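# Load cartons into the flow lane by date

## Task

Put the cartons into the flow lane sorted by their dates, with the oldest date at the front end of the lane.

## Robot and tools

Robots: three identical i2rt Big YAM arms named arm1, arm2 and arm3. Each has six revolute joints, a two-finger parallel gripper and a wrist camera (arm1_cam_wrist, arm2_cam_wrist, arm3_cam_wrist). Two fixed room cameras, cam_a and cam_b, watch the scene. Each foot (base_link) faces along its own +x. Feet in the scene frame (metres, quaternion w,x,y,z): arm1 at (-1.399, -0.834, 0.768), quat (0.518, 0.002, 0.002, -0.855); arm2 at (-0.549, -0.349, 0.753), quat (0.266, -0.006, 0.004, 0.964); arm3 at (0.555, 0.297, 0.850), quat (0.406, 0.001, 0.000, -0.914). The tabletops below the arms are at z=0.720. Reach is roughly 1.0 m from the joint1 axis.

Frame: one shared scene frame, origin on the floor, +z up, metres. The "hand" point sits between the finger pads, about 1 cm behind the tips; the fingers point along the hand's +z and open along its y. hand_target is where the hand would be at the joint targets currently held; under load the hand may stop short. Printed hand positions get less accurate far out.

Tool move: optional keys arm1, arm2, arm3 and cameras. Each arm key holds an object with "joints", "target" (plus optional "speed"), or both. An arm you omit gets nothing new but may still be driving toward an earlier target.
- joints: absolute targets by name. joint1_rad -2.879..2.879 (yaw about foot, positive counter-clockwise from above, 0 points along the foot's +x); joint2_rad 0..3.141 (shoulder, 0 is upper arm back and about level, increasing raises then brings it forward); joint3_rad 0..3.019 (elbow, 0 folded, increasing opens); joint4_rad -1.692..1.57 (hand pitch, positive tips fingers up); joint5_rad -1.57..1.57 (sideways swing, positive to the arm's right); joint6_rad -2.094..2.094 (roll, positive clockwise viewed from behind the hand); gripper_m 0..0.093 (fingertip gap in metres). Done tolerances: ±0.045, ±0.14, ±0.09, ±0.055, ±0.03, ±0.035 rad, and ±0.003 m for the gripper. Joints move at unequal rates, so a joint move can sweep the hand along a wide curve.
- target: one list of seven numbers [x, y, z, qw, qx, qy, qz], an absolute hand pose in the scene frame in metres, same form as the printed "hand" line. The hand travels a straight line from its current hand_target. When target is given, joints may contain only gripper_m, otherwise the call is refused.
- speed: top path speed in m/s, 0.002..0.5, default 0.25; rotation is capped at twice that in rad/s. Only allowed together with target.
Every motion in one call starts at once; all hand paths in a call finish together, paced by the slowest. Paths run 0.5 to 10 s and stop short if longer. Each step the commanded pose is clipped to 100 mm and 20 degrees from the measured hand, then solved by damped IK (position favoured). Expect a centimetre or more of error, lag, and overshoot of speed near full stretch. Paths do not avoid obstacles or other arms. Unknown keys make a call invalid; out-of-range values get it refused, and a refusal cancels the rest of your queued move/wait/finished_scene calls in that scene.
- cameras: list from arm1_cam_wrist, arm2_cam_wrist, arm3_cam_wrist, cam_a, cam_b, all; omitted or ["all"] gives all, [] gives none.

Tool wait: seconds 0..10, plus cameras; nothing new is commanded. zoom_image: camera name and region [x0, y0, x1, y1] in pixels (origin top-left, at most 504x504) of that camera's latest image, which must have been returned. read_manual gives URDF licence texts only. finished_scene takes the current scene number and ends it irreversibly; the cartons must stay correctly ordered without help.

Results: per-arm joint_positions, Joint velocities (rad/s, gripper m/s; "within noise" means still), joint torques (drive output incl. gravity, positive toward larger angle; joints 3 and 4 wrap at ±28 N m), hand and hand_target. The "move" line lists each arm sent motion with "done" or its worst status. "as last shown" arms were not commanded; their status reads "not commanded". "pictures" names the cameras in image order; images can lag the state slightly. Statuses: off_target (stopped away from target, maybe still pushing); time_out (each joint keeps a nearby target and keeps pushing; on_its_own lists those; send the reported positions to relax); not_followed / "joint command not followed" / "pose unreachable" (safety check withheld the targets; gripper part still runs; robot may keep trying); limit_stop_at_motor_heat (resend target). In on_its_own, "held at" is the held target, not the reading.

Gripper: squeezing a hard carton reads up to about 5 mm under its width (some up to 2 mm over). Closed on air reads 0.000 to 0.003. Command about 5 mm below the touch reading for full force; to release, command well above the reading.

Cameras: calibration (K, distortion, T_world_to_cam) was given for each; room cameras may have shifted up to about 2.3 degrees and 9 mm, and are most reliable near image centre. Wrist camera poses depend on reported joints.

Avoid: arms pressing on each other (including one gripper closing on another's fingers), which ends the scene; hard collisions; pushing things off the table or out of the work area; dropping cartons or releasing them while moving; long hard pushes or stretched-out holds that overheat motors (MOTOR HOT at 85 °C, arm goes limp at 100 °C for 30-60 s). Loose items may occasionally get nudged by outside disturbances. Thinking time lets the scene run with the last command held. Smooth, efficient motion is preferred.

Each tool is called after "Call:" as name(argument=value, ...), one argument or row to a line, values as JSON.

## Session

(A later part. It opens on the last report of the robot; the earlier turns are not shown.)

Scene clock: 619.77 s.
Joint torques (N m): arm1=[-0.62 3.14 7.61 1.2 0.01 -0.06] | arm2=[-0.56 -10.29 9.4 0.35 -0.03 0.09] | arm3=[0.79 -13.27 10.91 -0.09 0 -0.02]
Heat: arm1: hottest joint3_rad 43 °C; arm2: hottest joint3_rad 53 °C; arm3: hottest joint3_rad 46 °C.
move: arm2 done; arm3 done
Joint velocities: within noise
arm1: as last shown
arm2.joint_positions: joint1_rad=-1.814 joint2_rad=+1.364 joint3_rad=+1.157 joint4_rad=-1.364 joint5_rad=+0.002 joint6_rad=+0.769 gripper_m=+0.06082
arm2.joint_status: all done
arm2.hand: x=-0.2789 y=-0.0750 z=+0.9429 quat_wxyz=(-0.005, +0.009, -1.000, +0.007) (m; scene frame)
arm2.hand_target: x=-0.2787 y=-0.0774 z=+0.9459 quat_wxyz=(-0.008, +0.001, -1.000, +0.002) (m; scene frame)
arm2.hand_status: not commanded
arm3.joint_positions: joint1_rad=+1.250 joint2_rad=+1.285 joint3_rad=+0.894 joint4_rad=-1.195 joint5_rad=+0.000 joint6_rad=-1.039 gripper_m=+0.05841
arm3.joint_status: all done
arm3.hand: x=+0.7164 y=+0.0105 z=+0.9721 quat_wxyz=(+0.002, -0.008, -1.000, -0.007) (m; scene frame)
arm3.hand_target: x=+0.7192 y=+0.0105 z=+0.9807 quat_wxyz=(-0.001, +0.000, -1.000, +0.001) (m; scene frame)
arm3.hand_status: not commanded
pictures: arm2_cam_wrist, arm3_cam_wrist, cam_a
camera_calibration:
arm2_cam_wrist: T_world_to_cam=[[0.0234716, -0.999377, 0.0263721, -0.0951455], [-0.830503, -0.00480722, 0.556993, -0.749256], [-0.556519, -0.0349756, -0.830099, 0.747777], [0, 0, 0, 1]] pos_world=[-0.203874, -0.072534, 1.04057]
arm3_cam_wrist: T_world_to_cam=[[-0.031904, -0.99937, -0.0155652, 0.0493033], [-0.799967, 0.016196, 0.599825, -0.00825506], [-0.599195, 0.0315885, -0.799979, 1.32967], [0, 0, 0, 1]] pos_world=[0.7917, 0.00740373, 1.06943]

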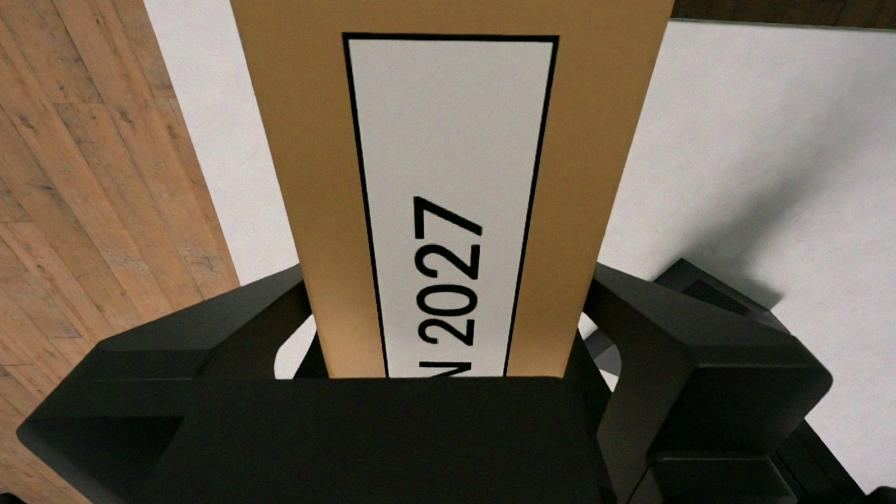

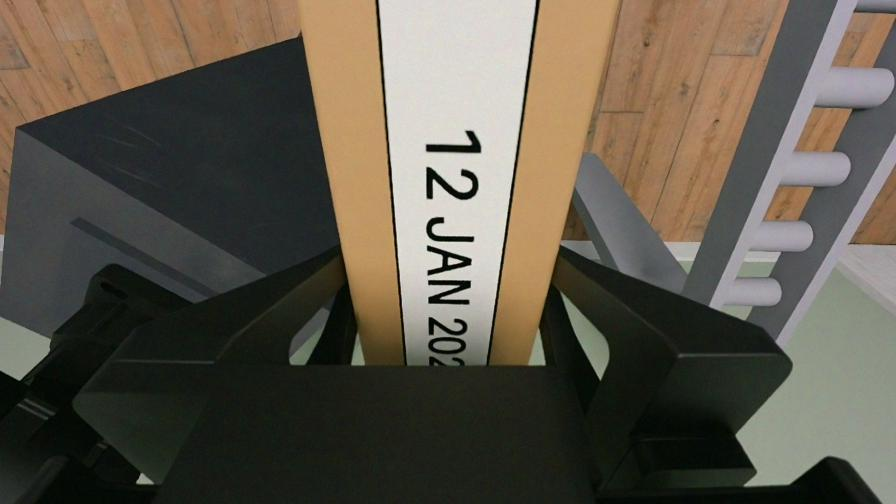

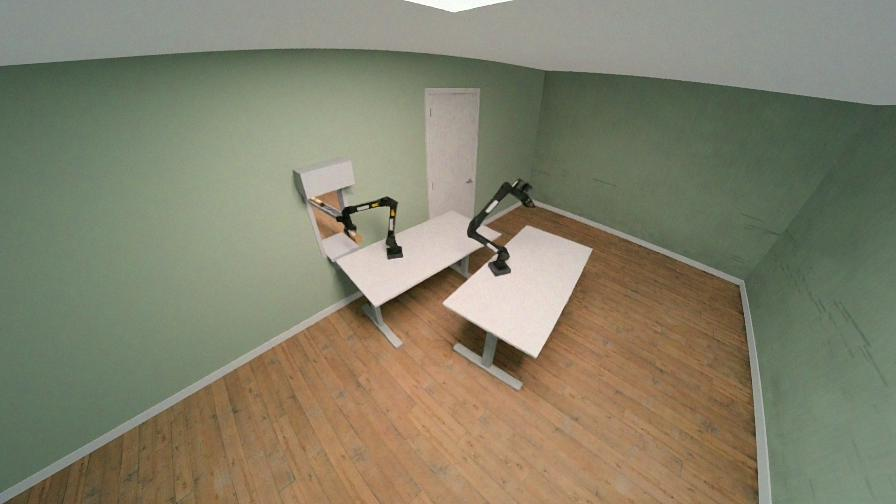

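Call:
move(
  arm3={"target": [0.90, -0.31, 0.895, 0.0615, 0, -0.9981, 0.003], "speed": 0.22},
  arm2={"target": [-0.16, -0.03, 0.915, 0, 0, -1, 0], "speed": 0.15},
  cameras=["arm3_cam_wrist", "arm2_cam_wrist"],
)

Call:
move(
  arm3={"target": [0.915, -0.338, 0.880, 0.0615, 0, -0.9981, 0.003], "speed": 0.12},
  arm2={"target": [0.045, 0.005, 0.862, 0, 0, -1, 0], "speed": 0.15},
  cameras=["arm3_cam_wrist", "arm2_cam_wrist"],
)

Scene clock: 630.07 s.
Joint torques (N m): arm1=[-0.5 3.19 7.62 1.18 0.01 -0.06] | arm2=[-0.85 -13.86 15.54 0.21 -0.07 -0.12] | arm3=[0.91 -30.86 15.99 -0.27 0.15 0.14]
Heat: arm1: hottest joint3_rad 43 °C; arm2: hottest joint3_rad 54 °C; arm3: hottest joint3_rad 47 °C.
move: arm2 off_target; arm3 off_target
Joint velocities: within noise
arm1: as last shown
arm2.joint_positions: joint1_rad=-1.914 joint2_rad=+1.675 joint3_rad=+1.354 joint4_rad=-1.330 joint5_rad=-0.012 joint6_rad=+0.690 gripper_m=+0.06082
arm2.joint_status: not commanded
arm2.hand: x=-0.1866 y=-0.0470 z=+0.8876 quat_wxyz=(+0.030, -0.002, -0.999, +0.027) (m; scene frame)
arm2.hand_target: x=-0.1619 y=-0.0317 z=+0.9157 quat_wxyz=(-0.001, +0.000, -1.000, +0.000) (m; scene frame)
arm2.hand_status: off_target (0.042 m and 4.6 deg from the pose sent, 0.130 m and 1.5 deg at the start)
arm3.joint_positions: joint1_rad=+1.269 joint2_rad=+2.336 joint3_rad=+2.115 joint4_rad=-1.447 joint5_rad=+0.106 joint6_rad=-1.032 gripper_m=+0.05841
arm3.joint_status: not commanded
arm3.hand: x=+0.8856 y=-0.2990 z=+0.8797 quat_wxyz=(+0.069, +0.000, -0.997, -0.015) (m; scene frame)
arm3.hand_target: x=+0.8996 y=-0.3089 z=+0.8952 quat_wxyz=(+0.061, +0.000, -0.998, +0.003) (m; scene frame)
arm3.hand_status: off_target (0.024 m and 2.2 deg from the pose sent, 0.377 m and 6.9 deg at the start)
pictures: arm2_cam_wrist, arm3_cam_wrist
camera_calibration:
arm2_cam_wrist: T_world_to_cam=[[0.00396083, -0.997788, 0.0663532, -0.107047], [-0.789428, 0.0376103, 0.612689, -0.681371], [-0.61383, -0.0548078, -0.787533, 0.7048], [0, 0, 0, 1]] pos_world=[-0.104843, -0.0425554, 0.979626]
arm3_cam_wrist: T_world_to_cam=[[-0.0179081, -0.999391, -0.0299477, -0.255786], [-0.713017, -0.00823257, 0.701099, 0.0141155], [-0.700918, 0.0339085, -0.712435, 1.38057], [0, 0, 0, 1]] pos_world=[0.973153, -0.302327, 0.966013]

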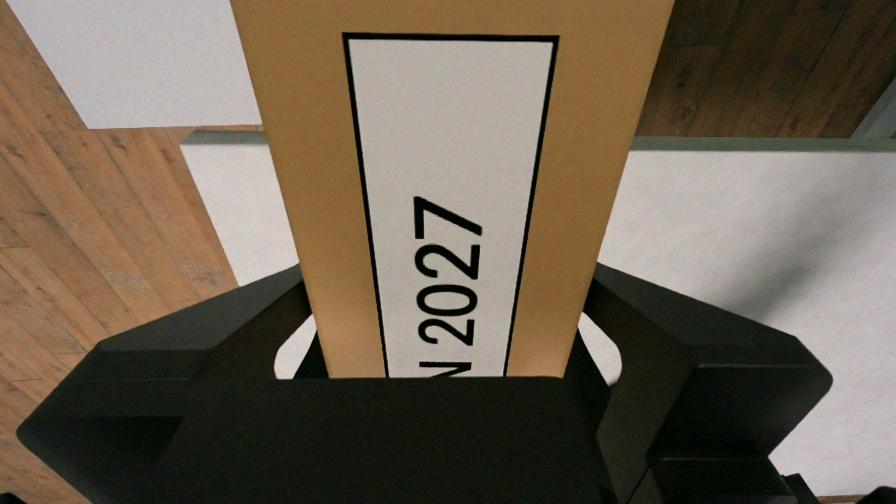

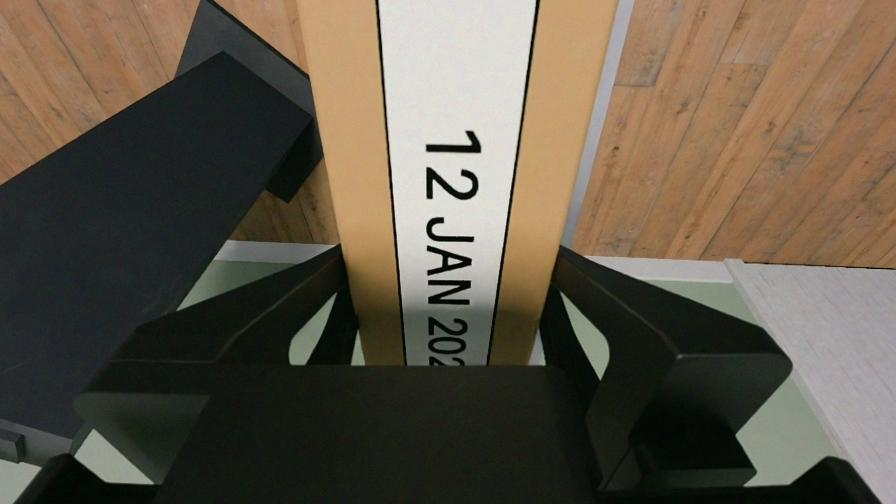

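Scene clock: 632.60 s.
Joint torques (N m): arm1=[-0.62 3.14 7.64 1.2 0.01 -0.05] | arm2=[-0.67 -22.3 16.2 -0.4 -0.07 -0.13] | arm3=[0.85 -32.38 16.28 -0.29 0.15 0.12]
Heat: arm1: hottest joint3_rad 43 °C; arm2: hottest joint3_rad 55 °C; arm3: hottest joint3_rad 47 °C.
move: arm2 off_target; arm3 off_target
Joint velocities: within noise
arm1: as last shown
arm2.joint_positions: joint1_rad=-2.063 joint2_rad=+2.231 joint3_rad=+2.063 joint4_rad=-1.473 joint5_rad=-0.012 joint6_rad=+0.544 gripper_m=+0.06082
arm2.joint_status: not commanded
arm2.hand: x=+0.0221 y=-0.0044 z=+0.8329 quat_wxyz=(+0.029, -0.003, -0.999, +0.019) (m; scene frame)
arm2.hand_target: x=+0.0427 y=+0.0037 z=+0.8626 quat_wxyz=(-0.001, +0.000, -1.000, +0.000) (m; scene frame)
arm2.hand_status: off_target (0.038 m and 3.9 deg from the pose sent, 0.239 m and 4.6 deg at the start)
arm3.joint_positions: joint1_rad=+1.269 joint2_rad=+2.473 joint3_rad=+2.331 joint4_rad=-1.527 joint5_rad=+0.106 joint6_rad=-1.031 gripper_m=+0.05841
arm3.joint_status: not commanded
arm3.hand: x=+0.9026 y=-0.3278 z=+0.8650 quat_wxyz=(+0.069, +0.000, -0.997, -0.015) (m; scene frame)
arm3.hand_target: x=+0.9145 y=-0.3369 z=+0.8802 quat_wxyz=(+0.061, +0.000, -0.998, +0.004) (m; scene frame)
arm3.hand_status: off_target (0.022 m and 2.2 deg from the pose sent, 0.049 m and 2.2 deg at the start)
pictures: arm2_cam_wrist, arm3_cam_wrist
camera_calibration:
arm2_cam_wrist: T_world_to_cam=[[0.000941855, -0.998721, 0.0505574, -0.0485084], [-0.79099, 0.0301884, 0.611084, -0.483281], [-0.611828, -0.0405659, -0.78995, 0.794149], [0, 0, 0, 1]] pos_world=[0.103658, -0.00164146, 0.925116]
arm3_cam_wrist: T_world_to_cam=[[-0.018207, -0.999394, -0.0296635, -0.284576], [-0.712814, -0.00782983, 0.70131, 0.035968], [-0.701117, 0.0339133, -0.712239, 1.38307], [0, 0, 0, 1]] pos_world=[0.990153, -0.331027, 0.951413]

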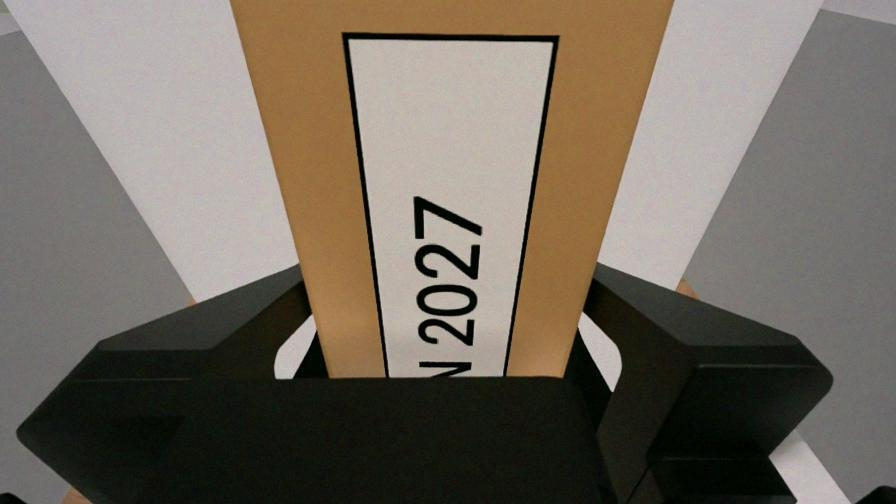

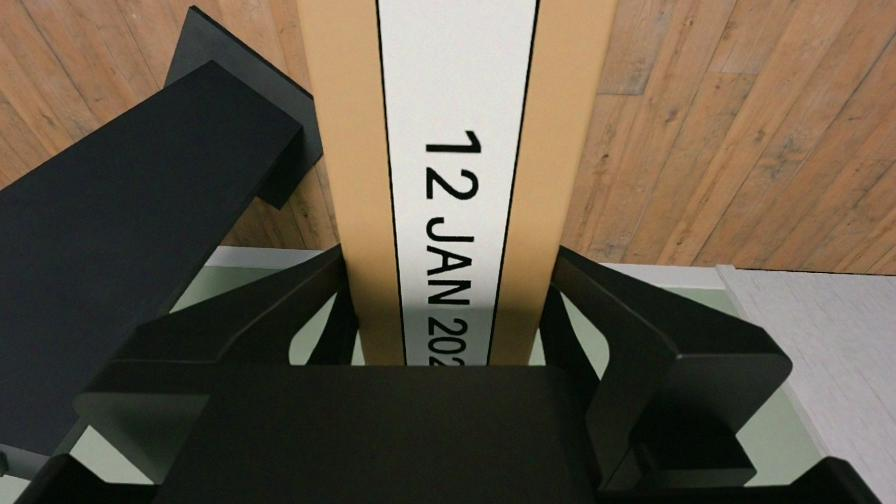

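Call:
move(
  arm3={"target": [0.915, -0.338, 0.850, 0.0615, 0, -0.9981, 0.004], "speed": 0.1},
  arm2={"target": [0.050, 0.005, 0.815, 0, 0, -1, 0], "speed": 0.1},
  cameras=["arm3_cam_wrist", "arm2_cam_wrist"],
)

Call:
move(
  arm3={"target": [0.9145, -0.3355, 0.827, 0.0615, 0, -0.9981, 0.005], "speed": 0.1},
  arm2={"target": [0.046, 0.004, 0.795, 0, 0, -1, 0], "speed": 0.1},
  cameras=["arm3_cam_wrist", "arm2_cam_wrist"],
)

Scene clock: 636.90 s.
Joint torques (N m): arm1=[-0.56 3.08 7.61 1.2 0 -0.06] | arm2=[-0.79 -24.29 12.48 0.46 -0.08 -0.12] | arm3=[0.73 -33.03 12.63 0.43 0.16 0.13]
Heat: arm1: hottest joint3_rad 43 °C; arm2: hottest joint3_rad 56 °C; arm3: hottest joint3_rad 48 °C.
move: arm2 off_target; arm3 done
Joint velocities: within noise
arm1: as last shown
arm2.joint_positions: joint1_rad=-2.064 joint2_rad=+2.287 joint3_rad=+2.063 joint4_rad=-1.401 joint5_rad=-0.012 joint6_rad=+0.541 gripper_m=+0.06082
arm2.joint_status: not commanded
arm2.hand: x=+0.0345 y=+0.0017 z=+0.7955 quat_wxyz=(+0.022, -0.002, -1.000, +0.015) (m; scene frame)
arm2.hand_target: x=+0.0492 y=+0.0045 z=+0.8152 quat_wxyz=(+0.000, +0.000, -1.000, +0.000) (m; scene frame)
arm2.hand_status: off_target (0.025 m and 3.0 deg from the pose sent, 0.034 m and 3.9 deg at the start)
arm3.joint_positions: joint1_rad=+1.269 joint2_rad=+2.498 joint3_rad=+2.332 joint4_rad=-1.484 joint5_rad=+0.108 joint6_rad=-1.031 gripper_m=+0.05841
arm3.joint_status: not commanded
arm3.hand: x=+0.9061 y=-0.3341 z=+0.8464 quat_wxyz=(+0.066, -0.001, -0.998, -0.007) (m; scene frame)
arm3.hand_target: x=+0.9149 y=-0.3377 z=+0.8501 quat_wxyz=(+0.061, +0.000, -0.998, +0.004) (m; scene frame)
arm3.hand_status: done (0.010 m and 1.4 deg from the pose sent, 0.022 m and 2.3 deg at the start)
pictures: arm2_cam_wrist, arm3_cam_wrist
camera_calibration:
arm2_cam_wrist: T_world_to_cam=[[0.00233425, -0.999106, 0.0422043, -0.0339229], [-0.799333, 0.0234959, 0.600429, -0.442075], [-0.600884, -0.0351369, -0.798564, 0.778945], [0, 0, 0, 1]] pos_world=[0.11477, 0.00386408, 0.888904]
arm3_cam_wrist: T_world_to_cam=[[-0.0180427, -0.999733, -0.0144586, -0.304516], [-0.718208, 0.00289856, 0.695822, 0.0646326], [-0.695594, 0.0229388, -0.718069, 1.36879], [0, 0, 0, 1]] pos_world=[0.99305, -0.33602, 0.933512]

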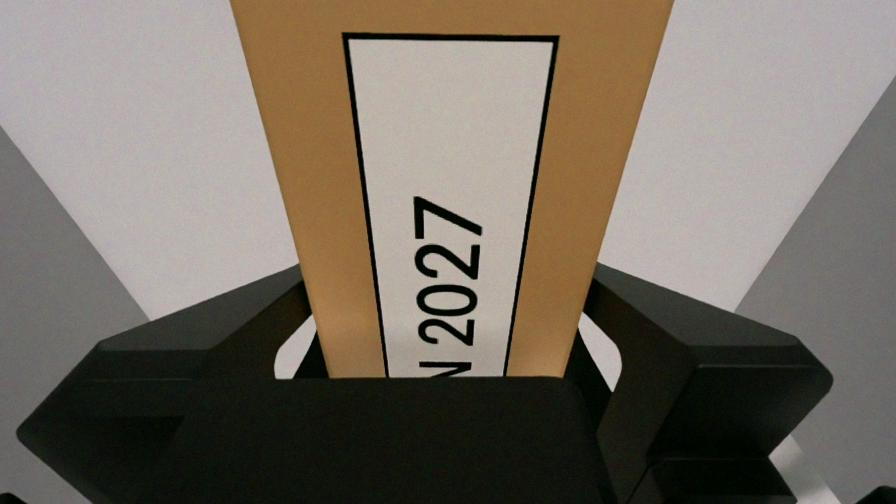

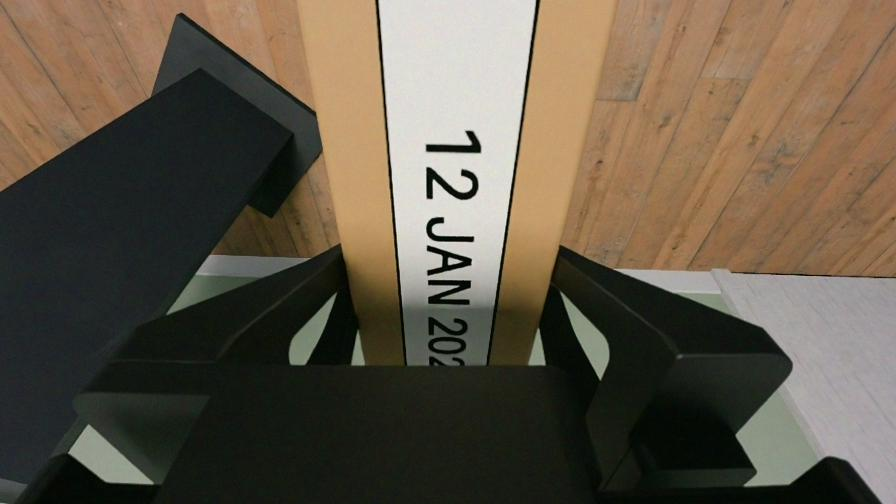

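Scene clock: 638.13 s.
Joint torques (N m): arm1=[-0.56 3.14 7.62 1.2 0 -0.05] | arm2=[-0.62 -23.77 9.24 0.61 -0.08 -0.1] | arm3=[1.03 -32.97 11.44 0.5 0.16 0.13]
Heat: arm1: hottest joint3_rad 43 °C; arm2: hottest joint3_rad 56 °C; arm3: hottest joint3_rad 48 °C.
move: arm2 done; arm3 done
Joint velocities: within noise
arm1.joint_positions: joint1_rad=-0.283 joint2_rad=+0.600 joint3_rad=+1.586 joint4_rad=-1.492 joint5_rad=+0.001 joint6_rad=+0.008 gripper_m=+0.09389
arm1.joint_status: not commanded
arm1.hand: x=-1.5205 y=-0.9620 z=+1.3664 quat_wxyz=(-0.199, -0.795, -0.335, +0.465) (m; scene frame)
arm1.hand_target: x=-1.5198 y=-0.9575 z=+1.3706 quat_wxyz=(-0.195, -0.795, -0.332, +0.469) (m; scene frame)
arm1.hand_status: not commanded
arm2.joint_positions: joint1_rad=-2.064 joint2_rad=+2.287 joint3_rad=+2.057 joint4_rad=-1.352 joint5_rad=-0.012 joint6_rad=+0.541 gripper_m=+0.06082
arm2.joint_status: not commanded
arm2.hand: x=+0.0431 y=+0.0069 z=+0.7930 quat_wxyz=(+0.003, -0.002, -1.000, +0.003) (m; scene frame)
arm2.hand_target: x=+0.0460 y=+0.0040 z=+0.7949 quat_wxyz=(+0.000, +0.000, -1.000, +0.000) (m; scene frame)
arm2.hand_status: done (0.005 m and 0.6 deg from the pose sent, 0.012 m and 3.0 deg at the start)
arm3.joint_positions: joint1_rad=+1.269 joint2_rad=+2.504 joint3_rad=+2.294 joint4_rad=-1.428 joint5_rad=+0.108 joint6_rad=-1.031 gripper_m=+0.05841
arm3.joint_status: not commanded
arm3.hand: x=+0.9066 y=-0.3350 z=+0.8279 quat_wxyz=(+0.063, -0.001, -0.998, -0.001) (m; scene frame)
arm3.hand_target: x=+0.9145 y=-0.3352 z=+0.8269 quat_wxyz=(+0.061, +0.000, -0.998, +0.005) (m; scene frame)
arm3.hand_status: done (0.008 m and 0.7 deg from the pose sent, 0.021 m and 1.5 deg at the start)
pictures: arm2_cam_wrist, arm3_cam_wrist
camera_calibration:
arm2_cam_wrist: T_world_to_cam=[[0.00183645, -0.999801, 0.0198776, -0.0109183], [-0.820932, 0.00984332, 0.570941, -0.409418], [-0.571023, -0.0173667, -0.82075, 0.79854], [0, 0, 0, 1]] pos_world=[0.1199, 0.00698193, 0.889373]
arm3_cam_wrist: T_world_to_cam=[[-0.0178456, -0.999836, -0.00303277, -0.315364], [-0.722381, 0.0107962, 0.691411, 0.0879196], [-0.691265, 0.0145295, -0.722455, 1.35269], [0, 0, 0, 1]] pos_world=[0.992948, -0.335916, 0.91551]

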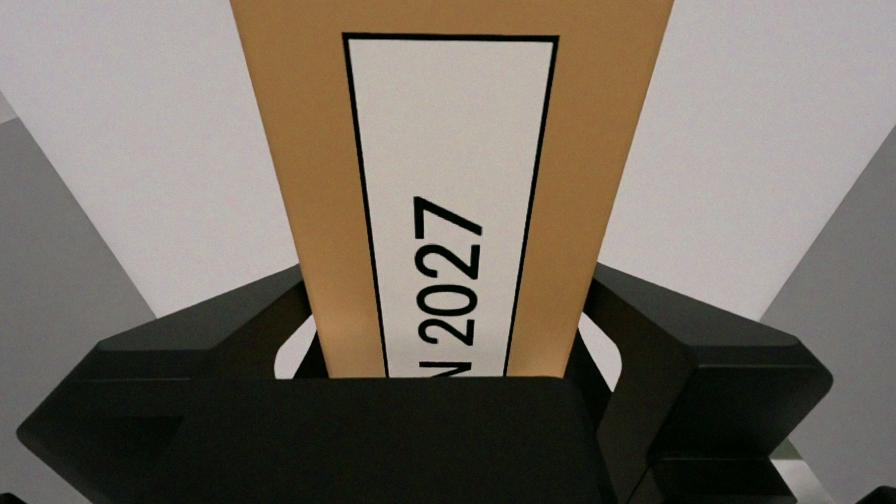

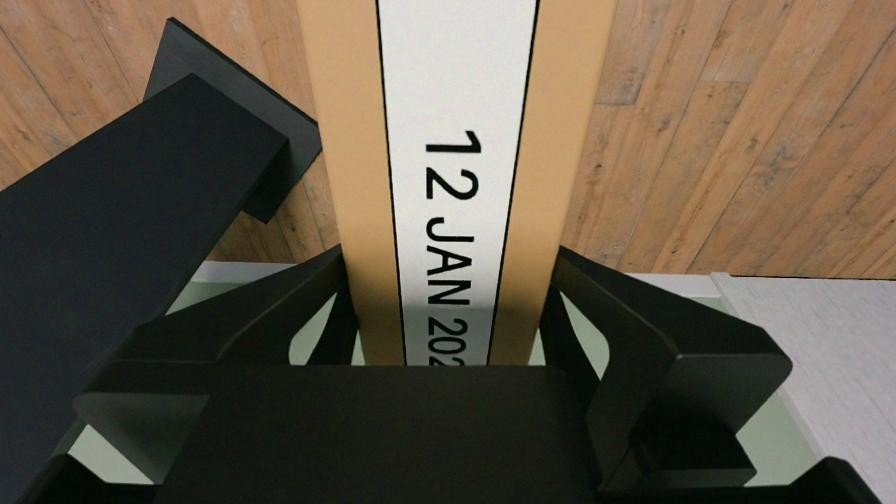

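Call:
move(
  arm3={"target": [0.9145, -0.3315, 0.810, 0.0615, 0, -0.9981, 0.001], "speed": 0.08},
  arm2={"target": [0.044, 0.003, 0.783, 0, 0, -1, 0], "speed": 0.06},
  cameras=["arm3_cam_wrist"],
)

Call:
move(
  arm3={"target": [0.9145, -0.3315, 0.799, 0.0615, 0, -0.9981, 0.001], "speed": 0.06},
  arm2={"target": [0.044, 0.003, 0.773, 0, 0, -1, 0], "speed": 0.06},
  cameras=["arm3_cam_wrist", "arm2_cam_wrist"],
)

Scene clock: 648.20 s.
Joint torques (N m): arm1=[-0.62 3.14 7.62 1.21 0.01 -0.05] | arm2=[-0.67 -23.06 9.14 0.72 -0.08 -0.1] | arm3=[1.14 -32.73 11.29 0.54 0 0.14]
Heat: arm1: hottest joint3_rad 43 °C; arm2: hottest joint3_rad 55 °C; arm3: hottest joint3_rad 47 °C.
move: arm2 done; arm3 done
Joint velocities: within noise
arm1: as last shown
arm2.joint_positions: joint1_rad=-2.064 joint2_rad=+2.287 joint3_rad=+2.029 joint4_rad=-1.322 joint5_rad=-0.012 joint6_rad=+0.541 gripper_m=+0.06082
arm2.joint_status: not commanded
arm2.hand: x=+0.0417 y=+0.0059 z=+0.7828 quat_wxyz=(+0.002, -0.001, -1.000, +0.003) (m; scene frame)
arm2.hand_target: x=+0.0440 y=+0.0030 z=+0.7830 quat_wxyz=(+0.000, +0.000, -1.000, +0.000) (m; scene frame)
arm2.hand_status: done (0.004 m and 0.4 deg from the pose sent, 0.011 m and 0.6 deg at the start)
arm3.joint_positions: joint1_rad=+1.269 joint2_rad=+2.511 joint3_rad=+2.266 joint4_rad=-1.397 joint5_rad=+0.108 joint6_rad=-1.030 gripper_m=+0.05841
arm3.joint_status: not commanded
arm3.hand: x=+0.9054 y=-0.3324 z=+0.8129 quat_wxyz=(+0.064, -0.001, -0.998, -0.003) (m; scene frame)
arm3.hand_target: x=+0.9145 y=-0.3312 z=+0.8101 quat_wxyz=(+0.061, +0.000, -0.998, +0.001) (m; scene frame)
arm3.hand_status: done (0.010 m and 0.5 deg from the pose sent, 0.020 m and 0.3 deg at the start)
pictures: arm3_cam_wrist
camera_calibration:
arm3_cam_wrist: T_world_to_cam=[[-0.0186629, -0.999805, -0.00648486, -0.3093], [-0.720862, 0.00896096, 0.69302, 0.0941841], [-0.692827, 0.0176084, -0.720889, 1.34208], [0, 0, 0, 1]] pos_world=[0.991948, -0.333716, 0.900211]

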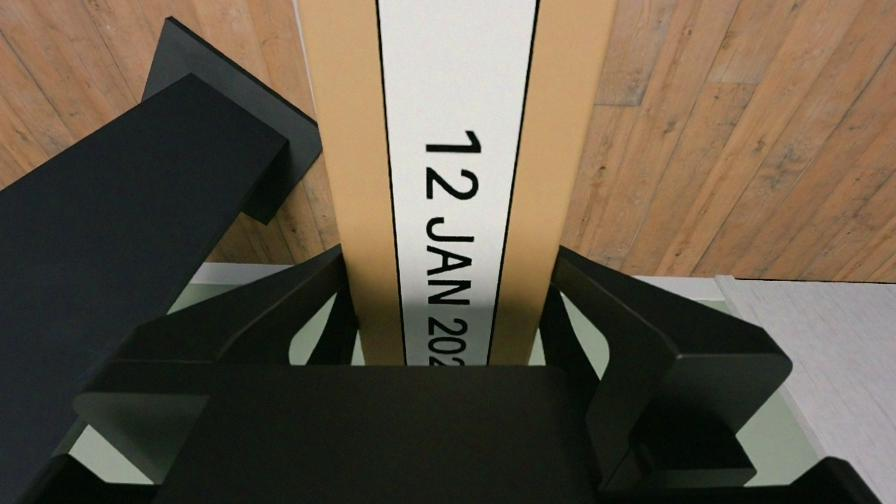

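Scene clock: 649.27 s.
Joint torques (N m): arm1=[-0.5 3.14 7.62 1.2 0.01 -0.05] | arm2=[-0.62 -22.95 9.1 0.61 -0.07 -0.08] | arm3=[1.03 -32.62 11.21 0.39 0.01 0.14]
Heat: arm1: hottest joint3_rad 43 °C; arm2: hottest joint3_rad 55 °C; arm3: hottest joint3_rad 47 °C.
move: arm2 done; arm3 done
Joint velocities: within noise
arm1: as last shown
arm2.joint_positions: joint1_rad=-2.064 joint2_rad=+2.292 joint3_rad=+2.017 joint4_rad=-1.301 joint5_rad=-0.012 joint6_rad=+0.541 gripper_m=+0.06082
arm2.joint_status: not commanded
arm2.hand: x=+0.0420 y=+0.0060 z=+0.7750 quat_wxyz=(+0.001, -0.001, -1.000, +0.002) (m; scene frame)
arm2.hand_target: x=+0.0440 y=+0.0029 z=+0.7730 quat_wxyz=(+0.000, +0.000, -1.000, +0.000) (m; scene frame)
arm2.hand_status: done (0.004 m and 0.3 deg from the pose sent, 0.011 m and 0.4 deg at the start)
arm3.joint_positions: joint1_rad=+1.269 joint2_rad=+2.522 joint3_rad=+2.258 joint4_rad=-1.378 joint5_rad=+0.108 joint6_rad=-1.030 gripper_m=+0.05841
arm3.joint_status: not commanded
arm3.hand: x=+0.9054 y=-0.3324 z=+0.8017 quat_wxyz=(+0.064, -0.001, -0.998, -0.003) (m; scene frame)
arm3.hand_target: x=+0.9145 y=-0.3313 z=+0.7990 quat_wxyz=(+0.061, +0.000, -0.998, +0.001) (m; scene frame)
arm3.hand_status: done (0.010 m and 0.5 deg from the pose sent, 0.017 m and 0.5 deg at the start)
pictures: arm2_cam_wrist, arm3_cam_wrist
camera_calibration:
arm2_cam_wrist: T_world_to_cam=[[0.00183694, -0.99986, 0.01661, -0.00891358], [-0.824066, 0.00789589, 0.566439, -0.396359], [-0.566491, -0.0147282, -0.823936, 0.785385], [0, 0, 0, 1]] pos_world=[0.118305, 0.0057846, 0.871769]
arm3_cam_wrist: T_world_to_cam=[[-0.0186629, -0.999805, -0.00648486, -0.309371], [-0.720862, 0.00896096, 0.69302, 0.101949], [-0.692827, 0.0176084, -0.720889, 1.33414], [0, 0, 0, 1]] pos_world=[0.992048, -0.333716, 0.889111]

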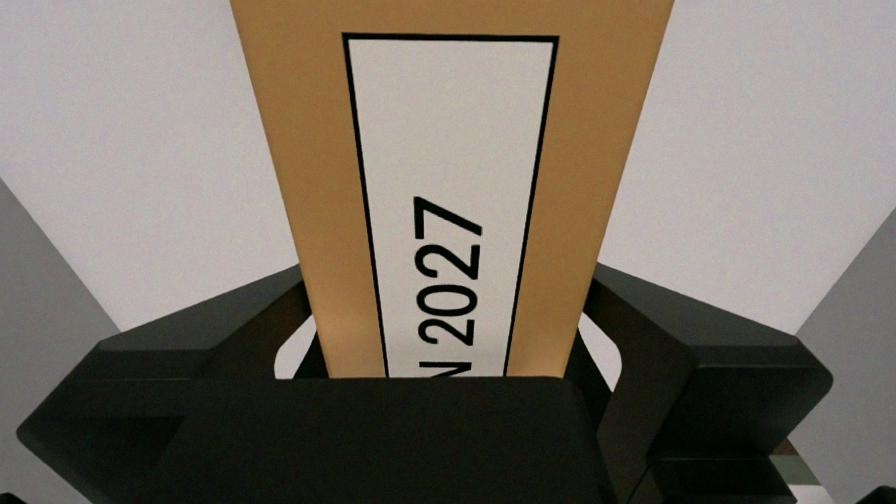

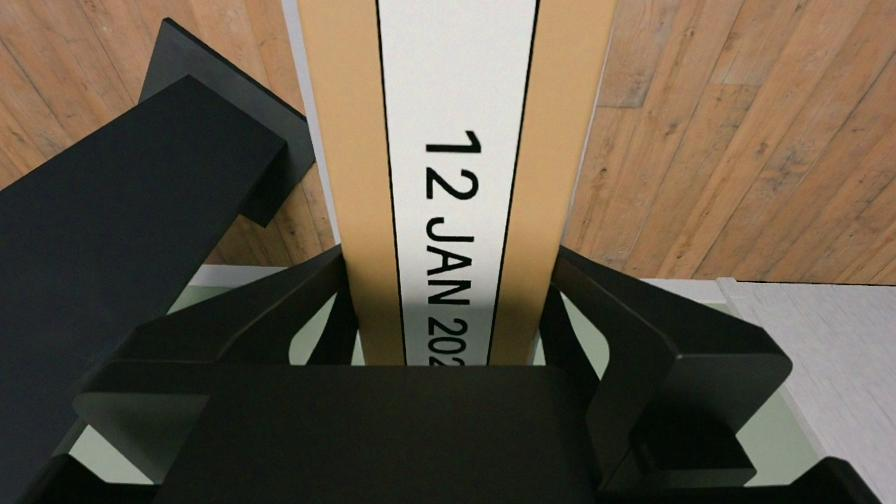

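Call:
move(
  arm3={"target": [0.9145, -0.3285, 0.789, 0.0615, 0, -0.9981, 0.0], "speed": 0.06},
  arm2={"target": [0.044, 0.003, 0.764, 0, 0, -1, 0], "speed": 0.06},
  cameras=["arm3_cam_wrist", "arm2_cam_wrist"],
)

Scene clock: 654.40 s.
Joint torques (N m): arm1=[-0.56 3.14 7.62 1.2 0 -0.06] | arm2=[-0.62 -22.42 8.73 0.66 -0.08 -0.1] | arm3=[1.08 -32.5 11.11 0.43 -0.02 0.14]
Heat: arm1: hottest joint3_rad 43 °C; arm2: hottest joint3_rad 55 °C; arm3: hottest joint3_rad 47 °C.
move: arm2 done; arm3 done
Joint velocities: within noise
arm1: as last shown
arm2.joint_positions: joint1_rad=-2.064 joint2_rad=+2.293 joint3_rad=+2.012 joint4_rad=-1.283 joint5_rad=-0.013 joint6_rad=+0.541 gripper_m=+0.06082
arm2.joint_status: not commanded
arm2.hand: x=+0.0443 y=+0.0073 z=+0.7724 quat_wxyz=(-0.004, -0.001, -1.000, -0.001) (m; scene frame)
arm2.hand_target: x=+0.0439 y=+0.0030 z=+0.7640 quat_wxyz=(+0.000, +0.000, -1.000, +0.000) (m; scene frame)
arm2.hand_status: done (0.009 m and 0.6 deg from the pose sent, 0.012 m and 0.3 deg at the start)
arm3.joint_positions: joint1_rad=+1.271 joint2_rad=+2.523 joint3_rad=+2.237 joint4_rad=-1.355 joint5_rad=+0.108 joint6_rad=-1.029 gripper_m=+0.05841
arm3.joint_status: not commanded
arm3.hand: x=+0.9057 y=-0.3302 z=+0.7934 quat_wxyz=(+0.063, -0.001, -0.998, -0.002) (m; scene frame)
arm3.hand_target: x=+0.9143 y=-0.3285 z=+0.7892 quat_wxyz=(+0.061, +0.000, -0.998, +0.000) (m; scene frame)
arm3.hand_status: done (0.010 m and 0.4 deg from the pose sent, 0.016 m and 0.4 deg at the start)
pictures: arm2_cam_wrist, arm3_cam_wrist
camera_calibration:
arm2_cam_wrist: T_world_to_cam=[[0.00189564, -0.999948, 0.00999257, -0.00242998], [-0.829864, 0.00400245, 0.557951, -0.386241], [-0.557962, -0.00935015, -0.829814, 0.78865], [0, 0, 0, 1]] pos_world=[0.119514, 0.00649005, 0.86996]
arm3_cam_wrist: T_world_to_cam=[[-0.0182027, -0.99982, -0.00527832, -0.308545], [-0.721256, 0.00947471, 0.692604, 0.108682], [-0.692429, 0.0164143, -0.721299, 1.3279], [0, 0, 0, 1]] pos_world=[0.992248, -0.331316, 0.880911]

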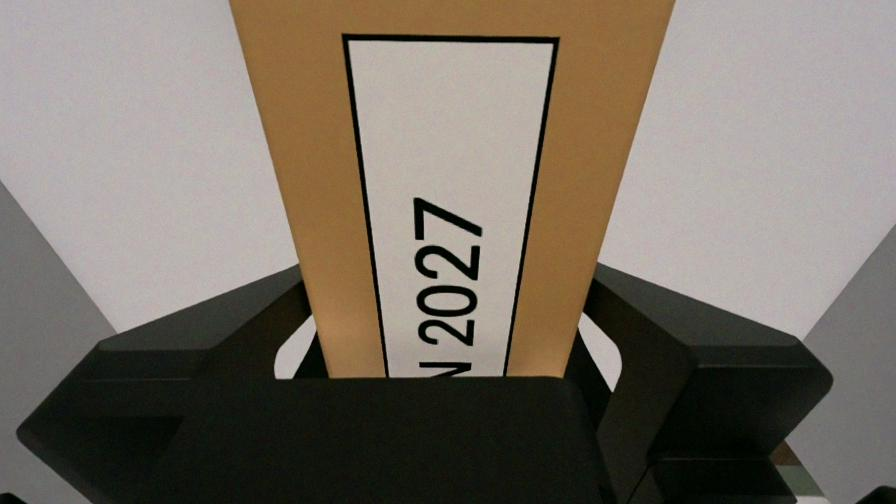

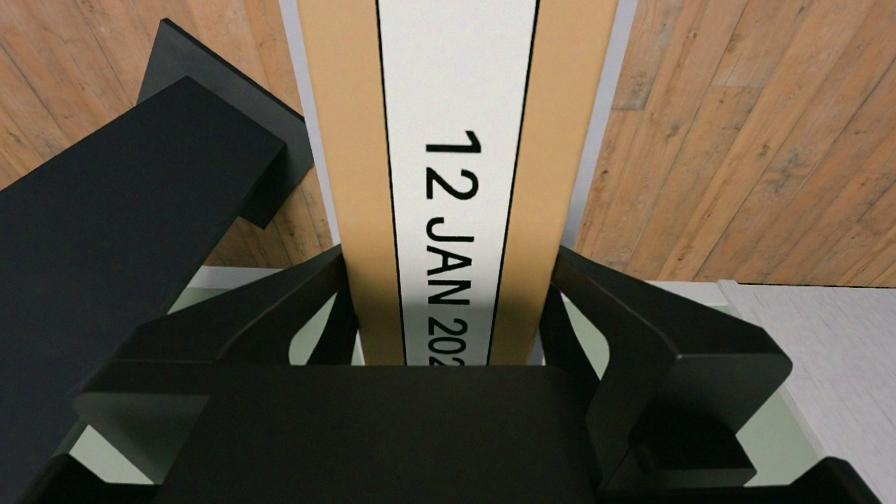

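Call:
move(
  arm3={"target": [0.9145, -0.3287, 0.779, 0.0615, 0, -0.9981, 0.0], "speed": 0.06},
  arm2={"joints": {"gripper_m": 0.094}},
  cameras=["arm3_cam_wrist", "arm2_cam_wrist"],
)

Call:
move(
  arm3={"target": [0.9145, -0.3287, 0.770, 0.0615, 0, -0.9981, 0.0], "speed": 0.06},
  arm2={"target": [0.03, 0.002, 0.92, 0, 0, -1, 0], "speed": 0.12},
  cameras=["arm3_cam_wrist", "arm2_cam_wrist"],
)

Scene clock: 659.73 s.
Joint torques (N m): arm1=[-0.56 3.02 7.65 1.21 0 -0.05] | arm2=[-0.62 -21.83 8.72 0.64 -0.05 -0.09] | arm3=[1.03 -32.5 11.1 0.46 -0.02 0.15]
Heat: arm1: hottest joint3_rad 43 °C; arm2: hottest joint3_rad 55 °C; arm3: hottest joint3_rad 47 °C.
move: arm2 done; arm3 done
Joint velocities: within noise
arm1: as last shown
arm2.joint_positions: joint1_rad=-2.064 joint2_rad=+2.292 joint3_rad=+2.012 joint4_rad=-1.283 joint5_rad=-0.013 joint6_rad=+0.541 gripper_m=+0.09388
arm2.joint_status: all done
arm2.hand: x=+0.0443 y=+0.0074 z=+0.7729 quat_wxyz=(-0.005, -0.001, -1.000, -0.002) (m; scene frame)
arm2.hand_target: x=+0.0439 y=+0.0029 z=+0.7640 quat_wxyz=(+0.000, +0.000, -1.000, +0.000) (m; scene frame)
arm2.hand_status: not commanded
arm3.joint_positions: joint1_rad=+1.271 joint2_rad=+2.537 joint3_rad=+2.232 joint4_rad=-1.339 joint5_rad=+0.108 joint6_rad=-1.028 gripper_m=+0.05841
arm3.joint_status: not commanded
arm3.hand: x=+0.9054 y=-0.3297 z=+0.7817 quat_wxyz=(+0.064, -0.001, -0.998, -0.004) (m; scene frame)
arm3.hand_target: x=+0.9143 y=-0.3287 z=+0.7792 quat_wxyz=(+0.061, +0.000, -0.998, +0.000) (m; scene frame)
arm3.hand_status: done (0.010 m and 0.5 deg from the pose sent, 0.017 m and 0.4 deg at the start)
pictures: arm2_cam_wrist, arm3_cam_wrist
camera_calibration:
arm2_cam_wrist: T_world_to_cam=[[0.00229275, -0.999954, 0.00934575, -0.00181902], [-0.830099, 0.00330819, 0.557606, -0.386187], [-0.557611, -0.00903635, -0.830053, 0.789229], [0, 0, 0, 1]] pos_world=[0.119514, 0.0065904, 0.87046]
arm3_cam_wrist: T_world_to_cam=[[-0.0186994, -0.999795, -0.00781148, -0.305708], [-0.720181, 0.00804948, 0.693739, 0.114324], [-0.693534, 0.0185982, -0.720184, 1.32009], [0, 0, 0, 1]] pos_world=[0.992148, -0.331116, 0.869012]

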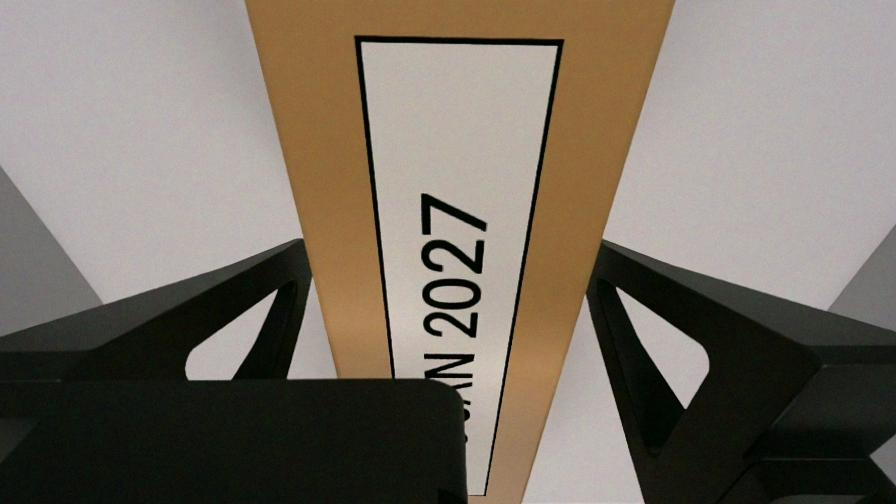

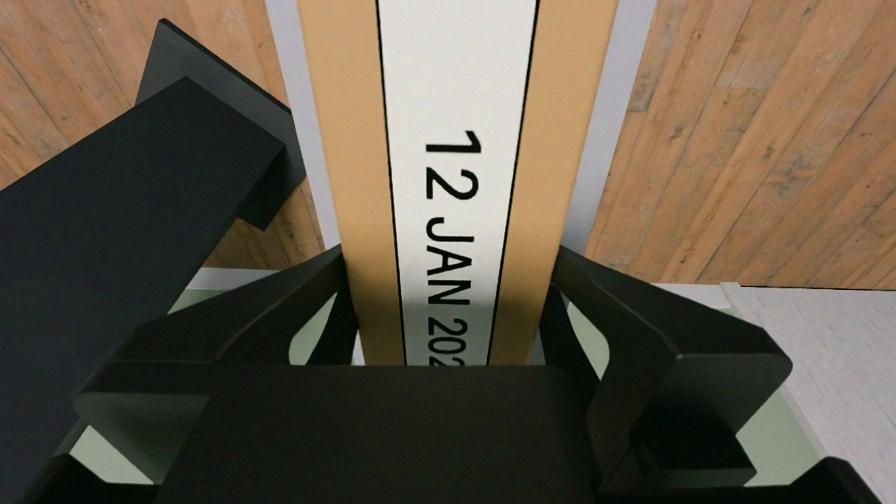

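Scene clock: 661.83 s.
Joint torques (N m): arm1=[-0.5 3.14 7.61 1.18 0 -0.05] | arm2=[-0.21 -20.78 14.67 -0.28 -0.04 -0.03] | arm3=[0.91 -32.56 10.74 0.46 -0.03 0.14]
Heat: arm1: hottest joint3_rad 43 °C; arm2: hottest joint3_rad 55 °C; arm3: hottest joint3_rad 47 °C.
move: arm2 off_target; arm3 done
Joint velocities: within noise
arm1: as last shown
arm2.joint_positions: joint1_rad=-2.064 joint2_rad=+2.168 joint3_rad=+2.145 joint4_rad=-1.588 joint5_rad=-0.013 joint6_rad=+0.541 gripper_m=+0.09388
arm2.joint_status: not commanded
arm2.hand: x=+0.0181 y=-0.0060 z=+0.9050 quat_wxyz=(+0.016, -0.002, -1.000, +0.011) (m; scene frame)
arm2.hand_target: x=+0.0291 y=+0.0014 z=+0.9202 quat_wxyz=(-0.001, +0.000, -1.000, +0.000) (m; scene frame)
arm2.hand_status: off_target (0.021 m and 2.2 deg from the pose sent, 0.148 m and 0.6 deg at the start)
arm3.joint_positions: joint1_rad=+1.271 joint2_rad=+2.545 joint3_rad=+2.232 joint4_rad=-1.325 joint5_rad=+0.108 joint6_rad=-1.028 gripper_m=+0.05841
arm3.joint_status: not commanded
arm3.hand: x=+0.9064 y=-0.3312 z=+0.7759 quat_wxyz=(+0.062, -0.001, -0.998, -0.001) (m; scene frame)
arm3.hand_target: x=+0.9143 y=-0.3286 z=+0.7700 quat_wxyz=(+0.061, +0.000, -0.998, +0.000) (m; scene frame)
arm3.hand_status: done (0.010 m and 0.2 deg from the pose sent, 0.015 m and 0.6 deg at the start)
pictures: arm2_cam_wrist, arm3_cam_wrist
camera_calibration:
arm2_cam_wrist: T_world_to_cam=[[0.00250445, -0.999413, 0.0341802, -0.0389268], [-0.806013, 0.0182137, 0.591618, -0.512709], [-0.591893, -0.0290313, -0.805493, 0.862372], [0, 0, 0, 1]] pos_world=[0.0972792, -0.00452978, 0.999294]
arm3_cam_wrist: T_world_to_cam=[[-0.0186291, -0.999822, -0.0028519, -0.311197], [-0.722565, 0.0114916, 0.691207, 0.124351], [-0.691051, 0.0149373, -0.722651, 1.31509], [0, 0, 0, 1]] pos_world=[0.992847, -0.332214, 0.86351]

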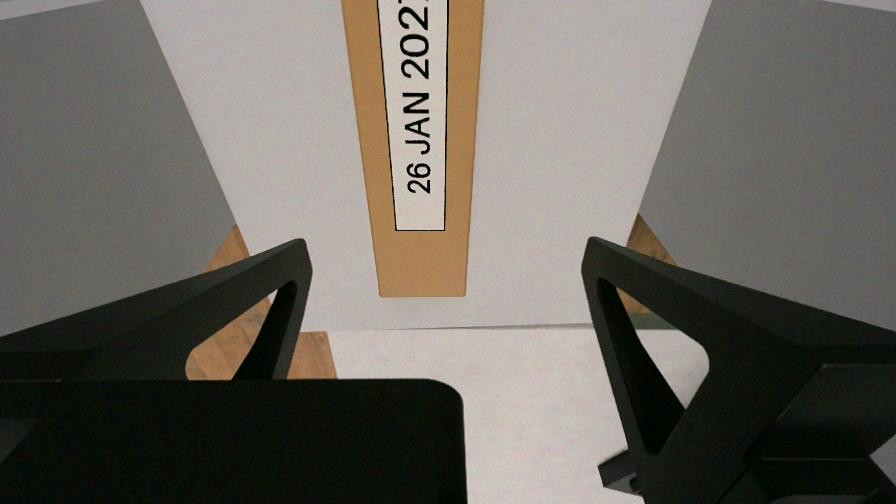

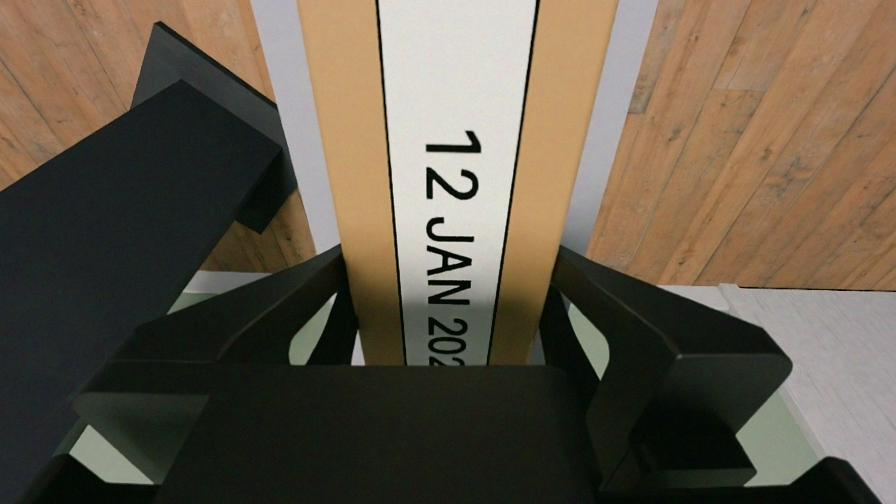

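Call:
move(
  arm3={"target": [0.9143, -0.3272, 0.761, 0.0615, 0, -0.9981, 0.0], "speed": 0.05},
  arm2={"target": [-0.28, -0.08, 0.945, 0, 0, -1, 0], "speed": 0.2},
  cameras=["arm3_cam_wrist", "arm2_cam_wrist"],
)

Scene clock: 666.10 s.
Joint torques (N m): arm1=[-0.56 3.08 7.62 1.17 0.01 -0.05] | arm2=[0.44 -9.11 8.31 0.49 0.05 0.09] | arm3=[1.14 -31.91 10.66 0.4 0.04 0.15]
Heat: arm1: hottest joint3_rad 43 °C; arm2: hottest joint3_rad 56 °C; arm3: hottest joint3_rad 46 °C.
move: arm2 done; arm3 off_target
Joint velocities: within noise
arm1: as last shown
arm2.joint_positions: joint1_rad=-1.838 joint2_rad=+1.351 joint3_rad=+1.168 joint4_rad=-1.372 joint5_rad=-0.015 joint6_rad=+0.761 gripper_m=+0.09388
arm2.joint_status: not commanded
arm2.hand: x=-0.2742 y=-0.0788 z=+0.9523 quat_wxyz=(-0.005, +0.002, -1.000, -0.005) (m; scene frame)
arm2.hand_target: x=-0.2800 y=-0.0801 z=+0.9451 quat_wxyz=(+0.000, +0.000, -1.000, +0.000) (m; scene frame)
arm2.hand_status: done (0.009 m and 0.9 deg from the pose sent, 0.310 m and 2.2 deg at the start)
arm3.joint_positions: joint1_rad=+1.273 joint2_rad=+2.546 joint3_rad=+2.219 joint4_rad=-1.306 joint5_rad=+0.106 joint6_rad=-1.028 gripper_m=+0.05841
arm3.joint_status: not commanded
arm3.hand: x=+0.9077 y=-0.3301 z=+0.7701 quat_wxyz=(+0.061, +0.000, -0.998, +0.000) (m; scene frame)
arm3.hand_target: x=+0.9142 y=-0.3270 z=+0.7611 quat_wxyz=(+0.061, +0.000, -0.998, +0.000) (m; scene frame)
arm3.hand_status: off_target (0.012 m and 0.1 deg from the pose sent, 0.017 m and 0.2 deg at the start)
pictures: arm2_cam_wrist, arm3_cam_wrist
camera_calibration:
arm2_cam_wrist: T_world_to_cam=[[0.00818359, -0.999963, 0.00278112, -0.081194], [-0.830701, -0.00525008, 0.556693, -0.750384], [-0.556658, -0.00686603, -0.830713, 0.760787], [0, 0, 0, 1]] pos_world=[-0.199182, -0.0799069, 1.04996]
arm3_cam_wrist: T_world_to_cam=[[-0.0168978, -0.999857, 0.000256807, -0.313997], [-0.725123, 0.0124315, 0.688508, 0.133954], [-0.688412, 0.011448, -0.725229, 1.31014], [0, 0, 0, 1]] pos_world=[0.993747, -0.330616, 0.858006]

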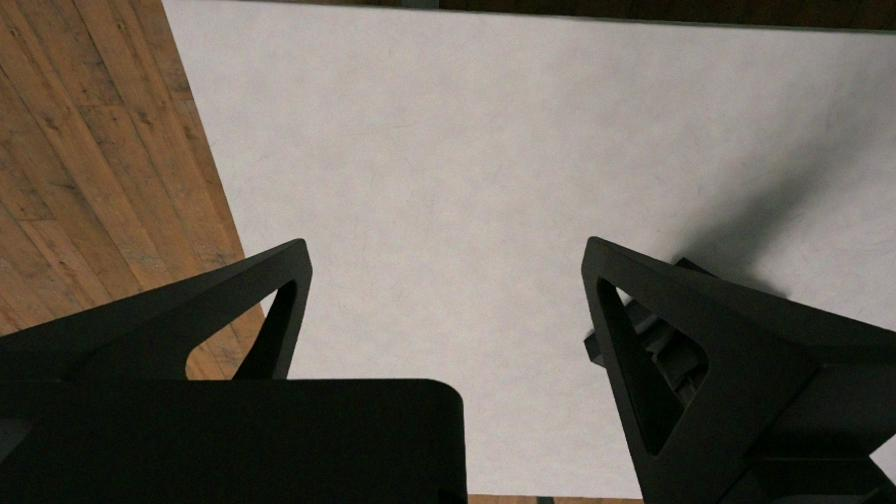

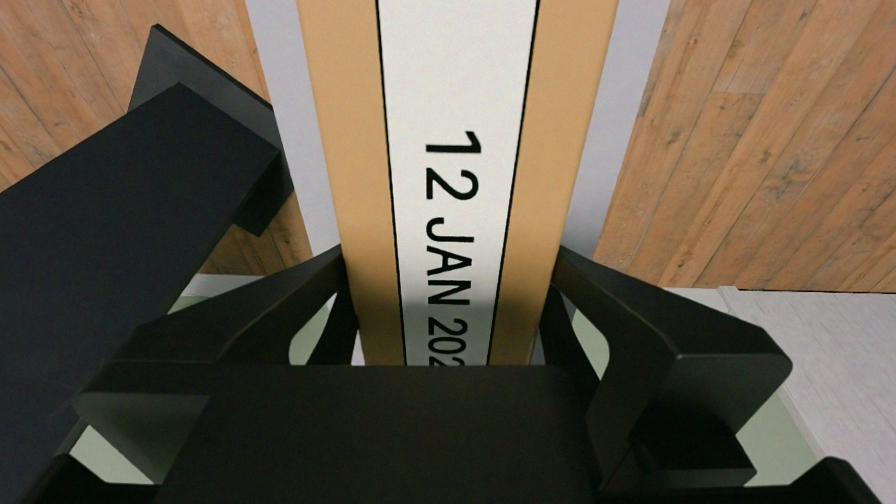

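Call:
move(
  arm3={"target": [0.9143, -0.3265, 0.753, 0.0615, 0, -0.9981, 0.0], "speed": 0.05},
  cameras=["arm3_cam_wrist"],
)

Scene clock: 671.63 s.
Joint torques (N m): arm1=[-0.44 3.14 7.62 1.18 0.01 -0.05] | arm2=[0.5 -9.17 8.31 0.51 0.05 0.09] | arm3=[0.79 -31.33 10.43 0.54 0.09 0.15]
Heat: arm1: hottest joint3_rad 43 °C; arm2: hottest joint3_rad 56 °C; arm3: hottest joint3_rad 47 °C.
move: arm3 off_target
Joint velocities: within noise
arm1, arm2: as last shown
arm2.joint_positions: joint1_rad=-1.838 joint2_rad=+1.351 joint3_rad=+1.168 joint4_rad=-1.372 joint5_rad=-0.015 joint6_rad=+0.762 gripper_m=+0.09388
arm3.joint_positions: joint1_rad=+1.276 joint2_rad=+2.546 joint3_rad=+2.215 joint4_rad=-1.295 joint5_rad=+0.105 joint6_rad=-1.028 gripper_m=+0.05841
arm3.joint_status: not commanded
arm3.hand: x=+0.9102 y=-0.3302 z=+0.7685 quat_wxyz=(+0.058, +0.001, -0.998, +0.003) (m; scene frame)
arm3.hand_target: x=+0.9140 y=-0.3262 z=+0.7532 quat_wxyz=(+0.061, +0.000, -0.998, +0.000) (m; scene frame)
arm3.hand_status: off_target (0.016 m and 0.5 deg from the pose sent, 0.019 m and 0.1 deg at the start)
pictures: arm3_cam_wrist
camera_calibration:
arm3_cam_wrist: T_world_to_cam=[[-0.0143049, -0.999881, 0.00580644, -0.320607], [-0.728366, 0.0143986, 0.685037, 0.143149], [-0.685039, 0.00557019, -0.728485, 1.3082], [0, 0, 0, 1]] pos_world=[0.995846, -0.329917, 0.856803]

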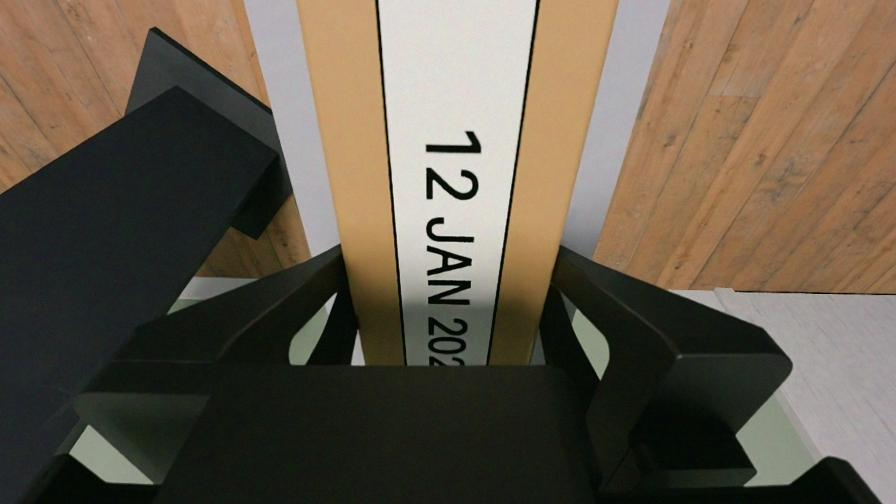

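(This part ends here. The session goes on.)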